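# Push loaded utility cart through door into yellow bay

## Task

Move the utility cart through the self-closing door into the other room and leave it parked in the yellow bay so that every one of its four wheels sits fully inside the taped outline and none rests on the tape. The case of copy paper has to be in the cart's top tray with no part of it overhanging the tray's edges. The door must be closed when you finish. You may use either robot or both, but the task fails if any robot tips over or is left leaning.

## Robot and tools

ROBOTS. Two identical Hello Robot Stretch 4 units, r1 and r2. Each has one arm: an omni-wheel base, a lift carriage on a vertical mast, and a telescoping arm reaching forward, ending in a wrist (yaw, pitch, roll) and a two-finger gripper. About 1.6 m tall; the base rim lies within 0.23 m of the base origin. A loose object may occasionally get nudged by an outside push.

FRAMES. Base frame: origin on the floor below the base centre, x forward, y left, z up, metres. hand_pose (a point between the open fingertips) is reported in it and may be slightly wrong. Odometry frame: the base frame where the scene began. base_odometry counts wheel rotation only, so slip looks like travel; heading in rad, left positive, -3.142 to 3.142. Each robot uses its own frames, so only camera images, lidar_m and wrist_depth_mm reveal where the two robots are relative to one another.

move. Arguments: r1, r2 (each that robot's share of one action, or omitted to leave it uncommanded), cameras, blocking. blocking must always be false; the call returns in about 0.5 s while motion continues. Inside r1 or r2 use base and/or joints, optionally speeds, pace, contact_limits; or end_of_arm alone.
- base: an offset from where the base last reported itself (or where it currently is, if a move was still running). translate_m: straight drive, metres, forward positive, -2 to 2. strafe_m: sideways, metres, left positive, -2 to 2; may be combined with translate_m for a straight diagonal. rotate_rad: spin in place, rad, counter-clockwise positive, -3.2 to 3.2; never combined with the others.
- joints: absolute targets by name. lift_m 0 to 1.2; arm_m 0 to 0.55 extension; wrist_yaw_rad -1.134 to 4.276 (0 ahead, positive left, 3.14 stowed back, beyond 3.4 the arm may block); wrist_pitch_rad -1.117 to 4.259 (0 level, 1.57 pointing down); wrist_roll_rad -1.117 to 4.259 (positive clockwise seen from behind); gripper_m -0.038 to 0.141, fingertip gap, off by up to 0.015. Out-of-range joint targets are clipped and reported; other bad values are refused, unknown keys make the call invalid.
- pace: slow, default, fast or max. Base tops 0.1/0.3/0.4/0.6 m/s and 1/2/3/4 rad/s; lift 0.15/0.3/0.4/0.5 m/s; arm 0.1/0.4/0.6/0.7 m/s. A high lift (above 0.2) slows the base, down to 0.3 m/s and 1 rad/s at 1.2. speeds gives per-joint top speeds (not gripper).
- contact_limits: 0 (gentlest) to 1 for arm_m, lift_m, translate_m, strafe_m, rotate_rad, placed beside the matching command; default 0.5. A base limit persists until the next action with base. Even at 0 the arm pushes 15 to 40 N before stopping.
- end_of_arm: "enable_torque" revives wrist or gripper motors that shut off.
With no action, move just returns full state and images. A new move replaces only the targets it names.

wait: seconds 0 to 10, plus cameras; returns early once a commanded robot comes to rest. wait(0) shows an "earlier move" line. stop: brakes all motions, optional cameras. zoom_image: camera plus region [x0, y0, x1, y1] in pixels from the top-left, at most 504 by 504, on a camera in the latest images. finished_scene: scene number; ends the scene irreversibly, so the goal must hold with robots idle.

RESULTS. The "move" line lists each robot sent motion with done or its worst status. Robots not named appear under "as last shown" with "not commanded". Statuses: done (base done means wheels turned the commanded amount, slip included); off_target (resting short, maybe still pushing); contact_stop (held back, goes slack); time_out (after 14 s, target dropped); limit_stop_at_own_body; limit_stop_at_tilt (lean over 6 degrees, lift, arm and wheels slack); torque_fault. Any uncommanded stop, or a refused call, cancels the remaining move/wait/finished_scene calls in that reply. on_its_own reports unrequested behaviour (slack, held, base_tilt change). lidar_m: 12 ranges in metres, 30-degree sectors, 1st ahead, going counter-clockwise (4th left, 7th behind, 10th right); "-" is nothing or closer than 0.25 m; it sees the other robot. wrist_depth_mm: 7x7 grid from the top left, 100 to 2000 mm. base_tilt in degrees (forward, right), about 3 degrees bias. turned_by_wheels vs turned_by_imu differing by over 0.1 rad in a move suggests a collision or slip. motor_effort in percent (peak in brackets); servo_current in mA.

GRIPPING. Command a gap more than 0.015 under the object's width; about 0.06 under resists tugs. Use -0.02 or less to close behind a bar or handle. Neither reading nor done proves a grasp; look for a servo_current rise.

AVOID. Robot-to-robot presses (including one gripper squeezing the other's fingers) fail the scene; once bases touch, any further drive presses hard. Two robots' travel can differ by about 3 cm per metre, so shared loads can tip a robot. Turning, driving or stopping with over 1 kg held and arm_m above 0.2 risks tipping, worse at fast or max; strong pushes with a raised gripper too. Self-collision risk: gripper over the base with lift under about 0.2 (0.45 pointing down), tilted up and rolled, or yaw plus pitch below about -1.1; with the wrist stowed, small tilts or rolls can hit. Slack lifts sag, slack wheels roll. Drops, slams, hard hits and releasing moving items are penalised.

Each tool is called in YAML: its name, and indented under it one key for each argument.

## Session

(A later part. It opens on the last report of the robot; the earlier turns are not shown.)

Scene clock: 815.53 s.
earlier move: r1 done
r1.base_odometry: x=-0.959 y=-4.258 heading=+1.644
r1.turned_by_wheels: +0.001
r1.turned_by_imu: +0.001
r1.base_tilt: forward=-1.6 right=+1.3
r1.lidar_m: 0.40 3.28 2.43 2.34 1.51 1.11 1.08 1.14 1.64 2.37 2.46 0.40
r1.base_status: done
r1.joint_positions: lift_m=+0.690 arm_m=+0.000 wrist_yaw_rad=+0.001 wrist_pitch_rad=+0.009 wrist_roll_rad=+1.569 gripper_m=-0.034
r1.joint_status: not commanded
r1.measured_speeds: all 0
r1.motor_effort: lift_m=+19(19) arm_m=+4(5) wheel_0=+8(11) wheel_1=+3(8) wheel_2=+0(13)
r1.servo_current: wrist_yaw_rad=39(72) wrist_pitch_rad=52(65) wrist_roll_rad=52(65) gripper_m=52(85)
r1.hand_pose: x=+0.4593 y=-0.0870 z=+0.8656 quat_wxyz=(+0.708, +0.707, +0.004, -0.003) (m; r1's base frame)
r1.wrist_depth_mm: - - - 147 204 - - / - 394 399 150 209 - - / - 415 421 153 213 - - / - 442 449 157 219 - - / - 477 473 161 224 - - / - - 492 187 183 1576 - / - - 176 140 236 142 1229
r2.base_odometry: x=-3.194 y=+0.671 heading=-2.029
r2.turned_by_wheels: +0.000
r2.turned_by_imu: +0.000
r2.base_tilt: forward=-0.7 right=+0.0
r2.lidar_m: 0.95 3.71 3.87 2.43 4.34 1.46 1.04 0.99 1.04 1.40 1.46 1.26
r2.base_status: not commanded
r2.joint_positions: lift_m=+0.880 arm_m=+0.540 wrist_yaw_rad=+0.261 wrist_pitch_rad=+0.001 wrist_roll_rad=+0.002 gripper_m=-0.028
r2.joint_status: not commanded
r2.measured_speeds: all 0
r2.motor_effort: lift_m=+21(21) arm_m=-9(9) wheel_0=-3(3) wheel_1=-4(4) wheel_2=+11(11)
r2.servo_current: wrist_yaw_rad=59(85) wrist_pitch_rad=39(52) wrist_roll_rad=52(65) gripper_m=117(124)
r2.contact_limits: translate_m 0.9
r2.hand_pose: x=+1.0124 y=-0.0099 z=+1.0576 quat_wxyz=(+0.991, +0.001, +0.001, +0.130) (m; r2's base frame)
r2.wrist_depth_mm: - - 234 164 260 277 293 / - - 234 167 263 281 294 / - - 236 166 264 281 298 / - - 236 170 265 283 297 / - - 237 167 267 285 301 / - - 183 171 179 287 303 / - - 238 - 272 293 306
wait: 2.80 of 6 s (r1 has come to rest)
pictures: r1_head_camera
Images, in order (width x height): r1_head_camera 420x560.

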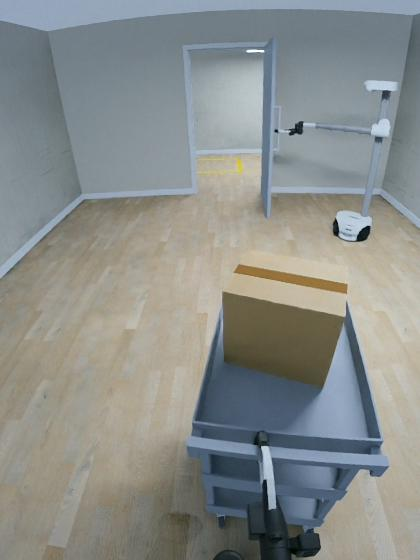

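move:
  blocking: false
  cameras: []
  r1: {"base":{"translate_m":0.3,"strafe_m":-0.06},"pace":"slow"}

wait:
  seconds: 6
  cameras: ["r1_head_camera"]

Scene clock: 824.30 s.
move: r1 moving
r1.base_odometry: x=-0.957 y=-4.246 heading=+1.645
r1.turned_by_wheels: +0.001
r1.turned_by_imu: +0.001
r1.base_tilt: forward=-1.6 right=+1.2
r1.lidar_m: 0.39 3.29 2.42 2.36 1.51 1.13 1.07 1.16 1.64 2.36 2.48 0.40
r1.base_status: translate_m moving; strafe_m moving
r1.joint_positions: lift_m=+0.690 arm_m=+0.000 wrist_yaw_rad=+0.002 wrist_pitch_rad=+0.009 wrist_roll_rad=+1.569 gripper_m=-0.034
r1.joint_status: not commanded
r1.measured_speeds: translate_m=+0.049 strafe_m=-0.010 rotate_rad=+0.000 lift_m=+0.000 arm_m=+0.000 wrist_yaw_rad=+0.000 wrist_pitch_rad=+0.000 wrist_roll_rad=+0.000
r1.motor_effort: lift_m=+19(19) arm_m=+4(5) wheel_0=+11(13) wheel_1=+5(7) wheel_2=-7(7)
r1.servo_current: wrist_yaw_rad=52(59) wrist_pitch_rad=65(65) wrist_roll_rad=46(65) gripper_m=59(59)
r1.hand_pose: x=+0.4593 y=-0.0870 z=+0.8656 quat_wxyz=(+0.708, +0.707, +0.004, -0.003) (m; r1's base frame)
r1.wrist_depth_mm: - - - 146 203 - - / - 394 399 148 208 - - / - 415 421 151 213 - - / - 442 445 - 218 - - / - 473 473 160 224 - - / - - 492 189 183 1661 - / - - 176 140 236 142 1229
r2: as last shown
r2.base_tilt: forward=-0.6 right=+0.1
r2.lidar_m: 0.96 3.75 3.89 2.44 4.35 1.52 1.04 0.98 1.04 1.41 1.45 1.30
r2.motor_effort: lift_m=+21(21) arm_m=-9(9) wheel_0=-3(3) wheel_1=-3(4) wheel_2=+11(11)
r2.servo_current: wrist_yaw_rad=72(72) wrist_pitch_rad=39(46) wrist_roll_rad=39(52) gripper_m=124(124)
r2.contact_limits: translate_m 0.9
r2.wrist_depth_mm: - - 234 164 260 278 291 / - - 234 167 263 279 294 / - - 236 166 265 281 298 / - - 237 169 265 283 297 / - - 238 168 267 285 301 / - - 184 171 180 287 303 / - - 237 - 272 293 306
pictures: none
No camera images: "cameras" was empty.

Scene clock: 828.13 s.
earlier move: r1 done
r1.base_odometry: x=-0.921 y=-3.955 heading=+1.645
r1.turned_by_wheels: +0.000
r1.turned_by_imu: +0.001
r1.base_tilt: forward=-1.6 right=+1.3
r1.lidar_m: 0.41 3.36 2.48 2.38 1.93 1.43 1.37 1.47 2.04 2.29 0.42 0.38
r1.base_status: done
r1.joint_positions: lift_m=+0.690 arm_m=+0.000 wrist_yaw_rad=+0.003 wrist_pitch_rad=+0.009 wrist_roll_rad=+1.569 gripper_m=-0.034
r1.joint_status: not commanded
r1.measured_speeds: all 0
r1.motor_effort: lift_m=+19(19) arm_m=+4(5) wheel_0=+7(15) wheel_1=+5(8) wheel_2=-1(8)
r1.servo_current: wrist_yaw_rad=52(72) wrist_pitch_rad=52(65) wrist_roll_rad=39(72) gripper_m=52(65)
r1.hand_pose: x=+0.4595 y=-0.0865 z=+0.8655 quat_wxyz=(+0.708, +0.707, +0.004, -0.002) (m; r1's base frame)
r1.wrist_depth_mm: - 357 357 120 178 179 - / - 382 387 127 186 - - / - 415 421 - 197 - - / - 462 462 - 206 - - / - - 512 152 220 1618 - / - - - 188 183 1576 1255 / - - 179 141 247 142 1229
r2.base_odometry: x=-3.194 y=+0.671 heading=-2.029
r2.turned_by_wheels: +0.000
r2.turned_by_imu: +0.001
r2.base_tilt: forward=-0.6 right=+0.1
r2.lidar_m: 0.94 3.75 3.88 2.13 4.35 1.48 1.04 0.98 1.03 1.39 1.43 1.29
r2.base_status: not commanded
r2.joint_positions: lift_m=+0.880 arm_m=+0.540 wrist_yaw_rad=+0.261 wrist_pitch_rad=+0.001 wrist_roll_rad=+0.002 gripper_m=-0.028
r2.joint_status: not commanded
r2.measured_speeds: all 0
r2.motor_effort: lift_m=+21(21) arm_m=-9(9) wheel_0=-3(3) wheel_1=-3(4) wheel_2=+11(11)
r2.servo_current: wrist_yaw_rad=65(85) wrist_pitch_rad=39(46) wrist_roll_rad=46(65) gripper_m=111(124)
r2.contact_limits: translate_m 0.9
r2.hand_pose: x=+1.0124 y=-0.0099 z=+1.0576 quat_wxyz=(+0.991, +0.001, +0.001, +0.130) (m; r2's base frame)
r2.wrist_depth_mm: - - 234 164 259 278 293 / - - 235 167 262 279 294 / - - 236 166 263 282 298 / - - 237 169 266 283 298 / - - 238 168 266 285 300 / - - 184 171 180 287 303 / - - 238 - 273 294 304
wait: 3.83 of 6 s (r1 has come to rest)
pictures: r1_head_camera
Images, in order (width x height): r1_head_camera 420x560.

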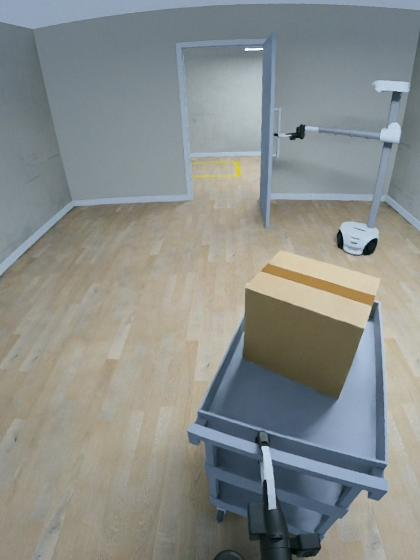

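move:
  blocking: false
  cameras: []
  r1: {"joints":{"gripper_m":0.08}}

wait:
  seconds: 3
  cameras: []

move:
  blocking: false
  cameras: []
  r1: {"base":{"translate_m":-0.06,"strafe_m":-0.19},"pace":"slow"}

wait:
  seconds: 4
  cameras: ["r1_head_camera"]

move:
  blocking: false
  cameras: []
  r1: {"joints":{"gripper_m":-0.035}}

wait:
  seconds: 3
  cameras: ["r1_head_camera"]

Scene clock: 839.40 s.
move: r1 moving
r1.base_odometry: x=-0.921 y=-3.955 heading=+1.645
r1.turned_by_wheels: +0.000
r1.turned_by_imu: +0.000
r1.base_tilt: forward=-1.6 right=+1.3
r1.lidar_m: 0.44 3.34 2.48 2.40 1.92 1.41 1.36 1.45 2.07 2.32 0.47 0.39
r1.base_status: not commanded
r1.joint_positions: lift_m=+0.690 arm_m=+0.000 wrist_yaw_rad=+0.003 wrist_pitch_rad=+0.009 wrist_roll_rad=+1.569 gripper_m=-0.009
r1.joint_status: gripper_m moving
r1.measured_speeds: all 0
r1.motor_effort: lift_m=+19(19) arm_m=+5(5) wheel_0=+7(7) wheel_1=+4(5) wheel_2=-1(1)
r1.servo_current: wrist_yaw_rad=46(72) wrist_pitch_rad=65(65) wrist_roll_rad=39(52) gripper_m=65(65)
r1.hand_pose: x=+0.4595 y=-0.0865 z=+0.8654 quat_wxyz=(+0.708, +0.707, +0.004, -0.002) (m; r1's base frame)
r1.wrist_depth_mm: - 357 359 122 180 180 - / - 387 389 129 189 - - / - 418 424 - 200 - - / - 466 462 146 211 - - / - - 512 155 223 1756 - / - - - 177 184 1661 1281 / - - 179 148 250 134 1182
r2: as last shown
r2.turned_by_imu: +0.000
r2.base_tilt: forward=-0.7 right=+0.1
r2.lidar_m: 0.94 3.75 3.88 2.14 4.34 1.49 1.04 0.97 1.03 1.36 1.44 1.28
r2.servo_current: wrist_yaw_rad=78(78) wrist_pitch_rad=46(46) wrist_roll_rad=46(52) gripper_m=111(117)
r2.contact_limits: translate_m 0.9
r2.wrist_depth_mm: - - 234 164 262 279 291 / - - 235 167 263 281 294 / - - 236 166 265 281 298 / - - 236 170 265 285 298 / - - 238 168 267 285 303 / - - 184 171 180 287 304 / - - 238 - 272 293 306
pictures: none
No camera images: "cameras" was empty.

Scene clock: 840.73 s.
earlier move: r1 done
r1.base_odometry: x=-0.921 y=-3.955 heading=+1.645
r1.turned_by_wheels: +0.000
r1.turned_by_imu: +0.000
r1.base_tilt: forward=-1.6 right=+1.3
r1.lidar_m: 0.43 3.37 2.46 2.39 1.93 1.42 1.38 1.46 2.05 2.32 0.46 0.40
r1.base_status: not commanded
r1.joint_positions: lift_m=+0.690 arm_m=+0.000 wrist_yaw_rad=+0.003 wrist_pitch_rad=+0.005 wrist_roll_rad=+1.569 gripper_m=+0.080
r1.joint_status: all done
r1.measured_speeds: all 0
r1.motor_effort: lift_m=+19(19) arm_m=+5(5) wheel_0=+5(7) wheel_1=+4(5) wheel_2=-1(1)
r1.servo_current: wrist_yaw_rad=39(72) wrist_pitch_rad=39(65) wrist_roll_rad=52(72) gripper_m=39(98)
r1.hand_pose: x=+0.4594 y=-0.0867 z=+0.8667 quat_wxyz=(+0.708, +0.707, +0.003, -0.001) (m; r1's base frame)
r1.wrist_depth_mm: - 366 373 135 188 - - / - 397 397 142 198 - - / - 430 433 148 209 - - / - 492 473 473 221 - - / - - 525 508 233 1756 - / - - 200 - 190 1708 1366 / - - - 145 267 1537 1255
r2.base_odometry: x=-3.194 y=+0.671 heading=-2.029
r2.turned_by_wheels: +0.000
r2.turned_by_imu: +0.000
r2.base_tilt: forward=-0.7 right=+0.1
r2.lidar_m: 0.96 3.73 3.85 2.11 4.35 1.52 1.04 0.99 1.05 1.39 1.44 1.31
r2.base_status: not commanded
r2.joint_positions: lift_m=+0.880 arm_m=+0.540 wrist_yaw_rad=+0.261 wrist_pitch_rad=+0.001 wrist_roll_rad=+0.002 gripper_m=-0.028
r2.joint_status: not commanded
r2.measured_speeds: all 0
r2.motor_effort: lift_m=+21(21) arm_m=-9(9) wheel_0=-2(3) wheel_1=-4(4) wheel_2=+11(11)
r2.servo_current: wrist_yaw_rad=78(78) wrist_pitch_rad=39(46) wrist_roll_rad=52(59) gripper_m=111(124)
r2.contact_limits: translate_m 0.9
r2.hand_pose: x=+1.0124 y=-0.0099 z=+1.0576 quat_wxyz=(+0.991, +0.001, +0.001, +0.130) (m; r2's base frame)
r2.wrist_depth_mm: - - 234 164 262 278 293 / - - 236 167 262 281 293 / - - 236 166 263 282 296 / - - 236 169 265 285 300 / - - 237 167 268 285 301 / - - 184 172 179 285 303 / - - 237 - 272 293 304
wait: 1.33 of 3 s (r1 has come to rest)
pictures: none
No camera images: "cameras" was empty.

Scene clock: 841.23 s.
move: r1 moving
r1.base_odometry: x=-0.909 y=-3.957 heading=+1.645
r1.turned_by_wheels: +0.000
r1.turned_by_imu: +0.000
r1.base_tilt: forward=-1.6 right=+1.3
r1.lidar_m: 0.41 3.38 2.49 2.40 1.90 1.43 1.37 1.47 2.07 2.30 2.38 0.40
r1.base_status: translate_m moving; strafe_m moving
r1.joint_positions: lift_m=+0.690 arm_m=+0.000 wrist_yaw_rad=+0.003 wrist_pitch_rad=+0.005 wrist_roll_rad=+1.569 gripper_m=+0.080
r1.joint_status: not commanded
r1.measured_speeds: translate_m=-0.015 strafe_m=-0.048 rotate_rad=+0.004 lift_m=+0.000 arm_m=+0.000 wrist_yaw_rad=+0.000 wrist_pitch_rad=+0.000 wrist_roll_rad=+0.000
r1.motor_effort: lift_m=+19(19) arm_m=+4(5) wheel_0=+7(8) wheel_1=-4(7) wheel_2=+3(4)
r1.servo_current: wrist_yaw_rad=46(65) wrist_pitch_rad=39(52) wrist_roll_rad=46(65) gripper_m=39(46)
r1.hand_pose: x=+0.4594 y=-0.0867 z=+0.8667 quat_wxyz=(+0.708, +0.707, +0.003, -0.001) (m; r1's base frame)
r1.wrist_depth_mm: - 373 375 134 189 - - / - 392 397 141 198 - - / - 433 433 148 208 - - / - 488 466 157 220 - - / - - 521 504 235 1808 - / - - 198 - 194 1661 1336 / - - - 141 265 1430 1255
r2: as last shown
r2.base_tilt: forward=-0.6 right=+0.0
r2.lidar_m: 0.96 3.74 3.89 2.12 4.35 1.48 1.05 0.98 1.00 1.36 1.44 1.27
r2.motor_effort: lift_m=+21(21) arm_m=-9(9) wheel_0=-3(3) wheel_1=-4(4) wheel_2=+11(11)
r2.servo_current: wrist_yaw_rad=59(78) wrist_pitch_rad=39(52) wrist_roll_rad=39(52) gripper_m=117(124)
r2.contact_limits: translate_m 0.9
r2.wrist_depth_mm: - - 233 164 260 277 293 / - - 234 167 263 279 294 / - - 236 166 264 281 300 / - - 236 169 265 283 296 / - - 237 168 267 285 303 / - - 184 171 180 287 303 / - - 237 - 272 293 306
pictures: none
No camera images: "cameras" was empty.

Scene clock: 844.00 s.
earlier move: r1 done
r1.base_odometry: x=-0.727 y=-4.000 heading=+1.645
r1.turned_by_wheels: +0.000
r1.turned_by_imu: -0.001
r1.base_tilt: forward=-1.5 right=+1.3
r1.lidar_m: 0.44 0.51 2.65 2.56 1.81 1.36 1.31 1.40 1.99 2.12 2.22 0.43
r1.base_status: done
r1.joint_positions: lift_m=+0.690 arm_m=+0.000 wrist_yaw_rad=+0.003 wrist_pitch_rad=+0.005 wrist_roll_rad=+1.569 gripper_m=+0.080
r1.joint_status: not commanded
r1.measured_speeds: all 0
r1.motor_effort: lift_m=+19(19) arm_m=+5(5) wheel_0=+6(11) wheel_1=-1(7) wheel_2=+2(4)
r1.servo_current: wrist_yaw_rad=52(72) wrist_pitch_rad=46(59) wrist_roll_rad=39(65) gripper_m=39(46)
r1.hand_pose: x=+0.4594 y=-0.0867 z=+0.8667 quat_wxyz=(+0.708, +0.707, +0.003, -0.001) (m; r1's base frame)
r1.wrist_depth_mm: - - - - - 1756 1205 / - - - - - - - / - - 549 265 211 218 220 / - 452 442 156 - 223 - / - 477 466 166 235 - - / - - 212 177 195 - - / - - - 146 265 1708 -
r2.base_odometry: x=-3.194 y=+0.671 heading=-2.029
r2.turned_by_wheels: +0.000
r2.turned_by_imu: +0.000
r2.base_tilt: forward=-0.6 right=+0.1
r2.lidar_m: 0.92 3.74 3.87 2.13 4.34 1.50 1.04 0.97 1.03 1.40 1.43 1.29
r2.base_status: not commanded
r2.joint_positions: lift_m=+0.880 arm_m=+0.540 wrist_yaw_rad=+0.261 wrist_pitch_rad=+0.001 wrist_roll_rad=+0.002 gripper_m=-0.028
r2.joint_status: not commanded
r2.measured_speeds: all 0
r2.motor_effort: lift_m=+21(21) arm_m=-9(9) wheel_0=-3(3) wheel_1=-3(4) wheel_2=+11(12)
r2.servo_current: wrist_yaw_rad=65(78) wrist_pitch_rad=39(52) wrist_roll_rad=39(59) gripper_m=117(124)
r2.contact_limits: translate_m 0.9
r2.hand_pose: x=+1.0124 y=-0.0099 z=+1.0576 quat_wxyz=(+0.991, +0.001, +0.001, +0.130) (m; r2's base frame)
r2.wrist_depth_mm: - - 234 164 262 278 291 / - - 235 167 264 279 296 / - - 236 166 264 281 298 / - - 236 169 265 283 298 / - - 238 167 267 285 300 / - - 184 171 180 286 304 / - - 238 - 273 294 306
wait: 2.77 of 4 s (r1 has come to rest)
pictures: r1_head_camera
Images, in order (width x height): r1_head_camera 420x560.

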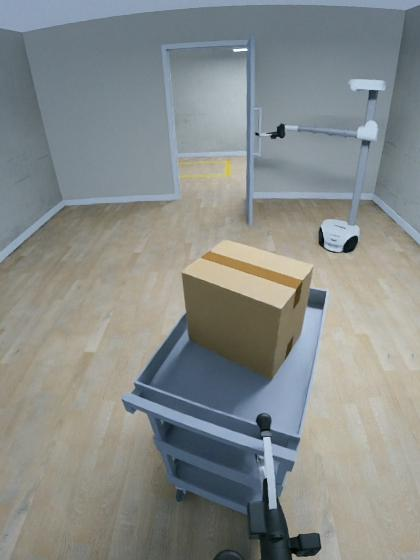

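Scene clock: 844.50 s.
move: r1 moving
r1.base_odometry: x=-0.727 y=-4.000 heading=+1.645
r1.turned_by_wheels: +0.000
r1.turned_by_imu: +0.000
r1.base_tilt: forward=-1.6 right=+1.3
r1.lidar_m: 0.42 0.52 2.66 2.57 1.83 1.38 1.32 1.41 1.99 2.11 2.22 0.42
r1.base_status: not commanded
r1.joint_positions: lift_m=+0.690 arm_m=+0.000 wrist_yaw_rad=+0.003 wrist_pitch_rad=+0.005 wrist_roll_rad=+1.569 gripper_m=+0.062
r1.joint_status: gripper_m moving
r1.measured_speeds: translate_m=+0.000 strafe_m=+0.000 rotate_rad=-0.001 lift_m=+0.000 arm_m=+0.000 wrist_yaw_rad=+0.000 wrist_pitch_rad=+0.000 wrist_roll_rad=+0.000
r1.motor_effort: lift_m=+19(19) arm_m=+5(5) wheel_0=+7(7) wheel_1=+0(1) wheel_2=+2(2)
r1.servo_current: wrist_yaw_rad=59(59) wrist_pitch_rad=46(46) wrist_roll_rad=59(72) gripper_m=117(117)
r1.hand_pose: x=+0.4594 y=-0.0867 z=+0.8667 quat_wxyz=(+0.708, +0.707, +0.003, -0.001) (m; r1's base frame)
r1.wrist_depth_mm: - - - - - 1661 1205 / - - - - - - - / - - 554 214 210 219 220 / - 459 436 156 - 225 - / - 473 469 164 235 - - / - - 194 177 197 - - / - - 597 140 264 1756 -
r2: as last shown
r2.lidar_m: 0.98 3.75 3.87 2.11 4.33 1.51 1.05 0.97 1.03 1.37 1.46 1.27
r2.motor_effort: lift_m=+21(21) arm_m=-9(9) wheel_0=-3(3) wheel_1=-3(4) wheel_2=+11(11)
r2.servo_current: wrist_yaw_rad=59(85) wrist_pitch_rad=39(39) wrist_roll_rad=46(59) gripper_m=117(124)
r2.contact_limits: translate_m 0.9
r2.wrist_depth_mm: - - 233 164 262 279 293 / - - 235 167 263 279 294 / - - 236 166 264 282 298 / - - 237 169 265 283 297 / - - 238 167 267 285 301 / - - 184 172 180 286 304 / - - 237 - 272 294 306
pictures: none
No camera images: "cameras" was empty.

Scene clock: 845.83 s.
earlier move: r1 done
r1.base_odometry: x=-0.727 y=-4.000 heading=+1.645
r1.turned_by_wheels: +0.000
r1.turned_by_imu: -0.001
r1.base_tilt: forward=-1.6 right=+1.3
r1.lidar_m: 0.42 0.49 2.67 2.55 1.84 1.38 1.32 1.41 1.98 2.11 2.20 0.43
r1.base_status: not commanded
r1.joint_positions: lift_m=+0.690 arm_m=+0.000 wrist_yaw_rad=+0.003 wrist_pitch_rad=+0.005 wrist_roll_rad=+1.569 gripper_m=-0.034
r1.joint_status: all done
r1.measured_speeds: all 0
r1.motor_effort: lift_m=+19(19) arm_m=-4(5) wheel_0=+1(7) wheel_1=+0(1) wheel_2=+2(2)
r1.servo_current: wrist_yaw_rad=59(72) wrist_pitch_rad=52(52) wrist_roll_rad=59(72) gripper_m=72(182)
r1.hand_pose: x=+0.4595 y=-0.0867 z=+0.8667 quat_wxyz=(+0.708, +0.707, +0.003, -0.001) (m; r1's base frame)
r1.wrist_depth_mm: - - - - - 1708 1182 / - - - - - 1618 - / - - 564 218 211 211 212 / - 462 436 148 - 214 - / - 459 452 152 224 - - / - - 480 195 182 - - / - - 564 143 250 128 -
r2.base_odometry: x=-3.194 y=+0.671 heading=-2.029
r2.turned_by_wheels: +0.000
r2.turned_by_imu: +0.000
r2.base_tilt: forward=-0.7 right=+0.1
r2.lidar_m: 0.95 3.75 3.87 2.12 4.36 1.50 1.05 0.98 1.04 1.40 1.46 1.29
r2.base_status: not commanded
r2.joint_positions: lift_m=+0.880 arm_m=+0.540 wrist_yaw_rad=+0.261 wrist_pitch_rad=+0.001 wrist_roll_rad=+0.002 gripper_m=-0.028
r2.joint_status: not commanded
r2.measured_speeds: all 0
r2.motor_effort: lift_m=+21(21) arm_m=-9(9) wheel_0=-3(3) wheel_1=-3(4) wheel_2=+11(11)
r2.servo_current: wrist_yaw_rad=72(85) wrist_pitch_rad=39(46) wrist_roll_rad=52(65) gripper_m=117(124)
r2.contact_limits: translate_m 0.9
r2.hand_pose: x=+1.0124 y=-0.0099 z=+1.0576 quat_wxyz=(+0.991, +0.001, +0.001, +0.130) (m; r2's base frame)
r2.wrist_depth_mm: - - 234 164 262 278 293 / - - 235 167 262 281 293 / - - 236 166 264 283 297 / - - 237 169 266 282 297 / - - 237 168 267 283 300 / - - 184 171 180 287 303 / - - 238 - 270 293 304
wait: 1.33 of 3 s (r1 has come to rest)
pictures: r1_head_camera
Images, in order (width x height): r1_head_camera 420x560.

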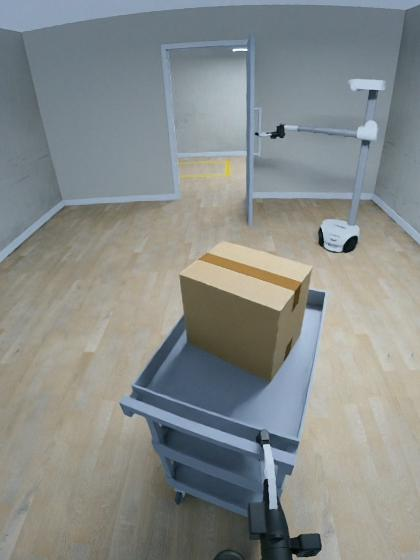

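move:
  blocking: false
  cameras: []
  r1: {"base":{"translate_m":0.25,"strafe_m":-0.03},"pace":"slow"}

wait:
  seconds: 6
  cameras: ["r1_head_camera"]

Scene clock: 851.47 s.
move: r1 moving
r1.base_odometry: x=-0.727 y=-3.988 heading=+1.645
r1.turned_by_wheels: +0.000
r1.turned_by_imu: +0.000
r1.base_tilt: forward=-1.6 right=+1.3
r1.lidar_m: 0.43 0.48 2.68 2.56 1.85 1.38 1.34 1.43 2.00 2.12 2.22 0.44
r1.base_status: translate_m moving; strafe_m moving
r1.joint_positions: lift_m=+0.690 arm_m=+0.000 wrist_yaw_rad=+0.003 wrist_pitch_rad=+0.005 wrist_roll_rad=+1.569 gripper_m=-0.034
r1.joint_status: not commanded
r1.measured_speeds: translate_m=+0.050 strafe_m=-0.007 rotate_rad=+0.000 lift_m=+0.000 arm_m=+0.000 wrist_yaw_rad=+0.000 wrist_pitch_rad=+0.000 wrist_roll_rad=+0.000
r1.motor_effort: lift_m=+19(19) arm_m=+4(4) wheel_0=+9(9) wheel_1=+3(6) wheel_2=-8(10)
r1.servo_current: wrist_yaw_rad=33(59) wrist_pitch_rad=46(52) wrist_roll_rad=46(59) gripper_m=65(72)
r1.hand_pose: x=+0.4594 y=-0.0867 z=+0.8667 quat_wxyz=(+0.708, +0.707, +0.003, -0.001) (m; r1's base frame)
r1.wrist_depth_mm: - - - - - 1661 1182 / - - - - - 1576 1182 / - - 564 224 217 211 - / - 462 445 150 - 213 - / - 459 452 151 224 - - / - - 212 - 183 - - / - - 179 125 248 135 -
r2: as last shown
r2.base_tilt: forward=-0.6 right=+0.1
r2.lidar_m: 0.96 3.75 3.88 2.13 4.35 1.51 1.04 0.99 1.04 1.41 1.44 1.28
r2.motor_effort: lift_m=+21(21) arm_m=-9(9) wheel_0=-2(3) wheel_1=-3(4) wheel_2=+11(11)
r2.servo_current: wrist_yaw_rad=85(85) wrist_pitch_rad=46(46) wrist_roll_rad=39(65) gripper_m=111(124)
r2.contact_limits: translate_m 0.9
r2.wrist_depth_mm: - - 235 164 262 278 294 / - - 236 167 263 278 294 / - - 236 166 265 282 297 / - - 237 169 266 282 298 / - - 237 168 267 285 301 / - - 185 172 180 287 304 / - - 237 - 273 294 306
pictures: none
No camera images: "cameras" was empty.

Scene clock: 854.77 s.
earlier move: r1 done
r1.base_odometry: x=-0.716 y=-3.749 heading=+1.645
r1.turned_by_wheels: +0.000
r1.turned_by_imu: -0.001
r1.base_tilt: forward=-1.6 right=+1.3
r1.lidar_m: 0.42 0.57 2.70 2.59 2.21 1.65 1.57 1.66 2.19 2.08 2.20 0.44
r1.base_status: done
r1.joint_positions: lift_m=+0.690 arm_m=+0.000 wrist_yaw_rad=+0.000 wrist_pitch_rad=+0.006 wrist_roll_rad=+1.569 gripper_m=-0.034
r1.joint_status: not commanded
r1.measured_speeds: all 0
r1.motor_effort: lift_m=+19(19) arm_m=+4(5) wheel_0=+5(11) wheel_1=+3(7) wheel_2=-5(10)
r1.servo_current: wrist_yaw_rad=39(65) wrist_pitch_rad=46(59) wrist_roll_rad=39(72) gripper_m=65(72)
r1.hand_pose: x=+0.4592 y=-0.0874 z=+0.8665 quat_wxyz=(+0.708, +0.707, +0.002, -0.002) (m; r1's base frame)
r1.wrist_depth_mm: - - - - - - - / - - 544 500 336 - - / - 466 452 191 - 196 - / - 421 430 189 - 202 - / - 521 496 142 - - - / - - 205 - 181 - - / - - 179 143 264 135 -
r2.base_odometry: x=-3.194 y=+0.671 heading=-2.029
r2.turned_by_wheels: +0.000
r2.turned_by_imu: +0.000
r2.base_tilt: forward=-0.7 right=+0.1
r2.lidar_m: 0.96 3.75 3.87 1.87 4.35 1.49 1.07 0.98 1.04 1.40 1.44 1.30
r2.base_status: not commanded
r2.joint_positions: lift_m=+0.880 arm_m=+0.540 wrist_yaw_rad=+0.261 wrist_pitch_rad=+0.001 wrist_roll_rad=+0.002 gripper_m=-0.028
r2.joint_status: not commanded
r2.measured_speeds: all 0
r2.motor_effort: lift_m=+21(21) arm_m=-9(9) wheel_0=-2(3) wheel_1=-3(4) wheel_2=+11(11)
r2.servo_current: wrist_yaw_rad=72(85) wrist_pitch_rad=39(46) wrist_roll_rad=46(65) gripper_m=117(124)
r2.contact_limits: translate_m 0.9
r2.hand_pose: x=+1.0124 y=-0.0099 z=+1.0576 quat_wxyz=(+0.991, +0.001, +0.001, +0.130) (m; r2's base frame)
r2.wrist_depth_mm: - - 233 164 262 278 294 / - - 235 167 264 279 294 / - - 236 166 264 282 297 / - - 236 169 266 285 297 / - - 237 167 268 285 301 / - - 184 171 180 286 304 / - - 238 - 272 293 306
wait: 3.30 of 6 s (r1 has come to rest)
pictures: r1_head_camera
Images, in order (width x height): r1_head_camera 420x560.

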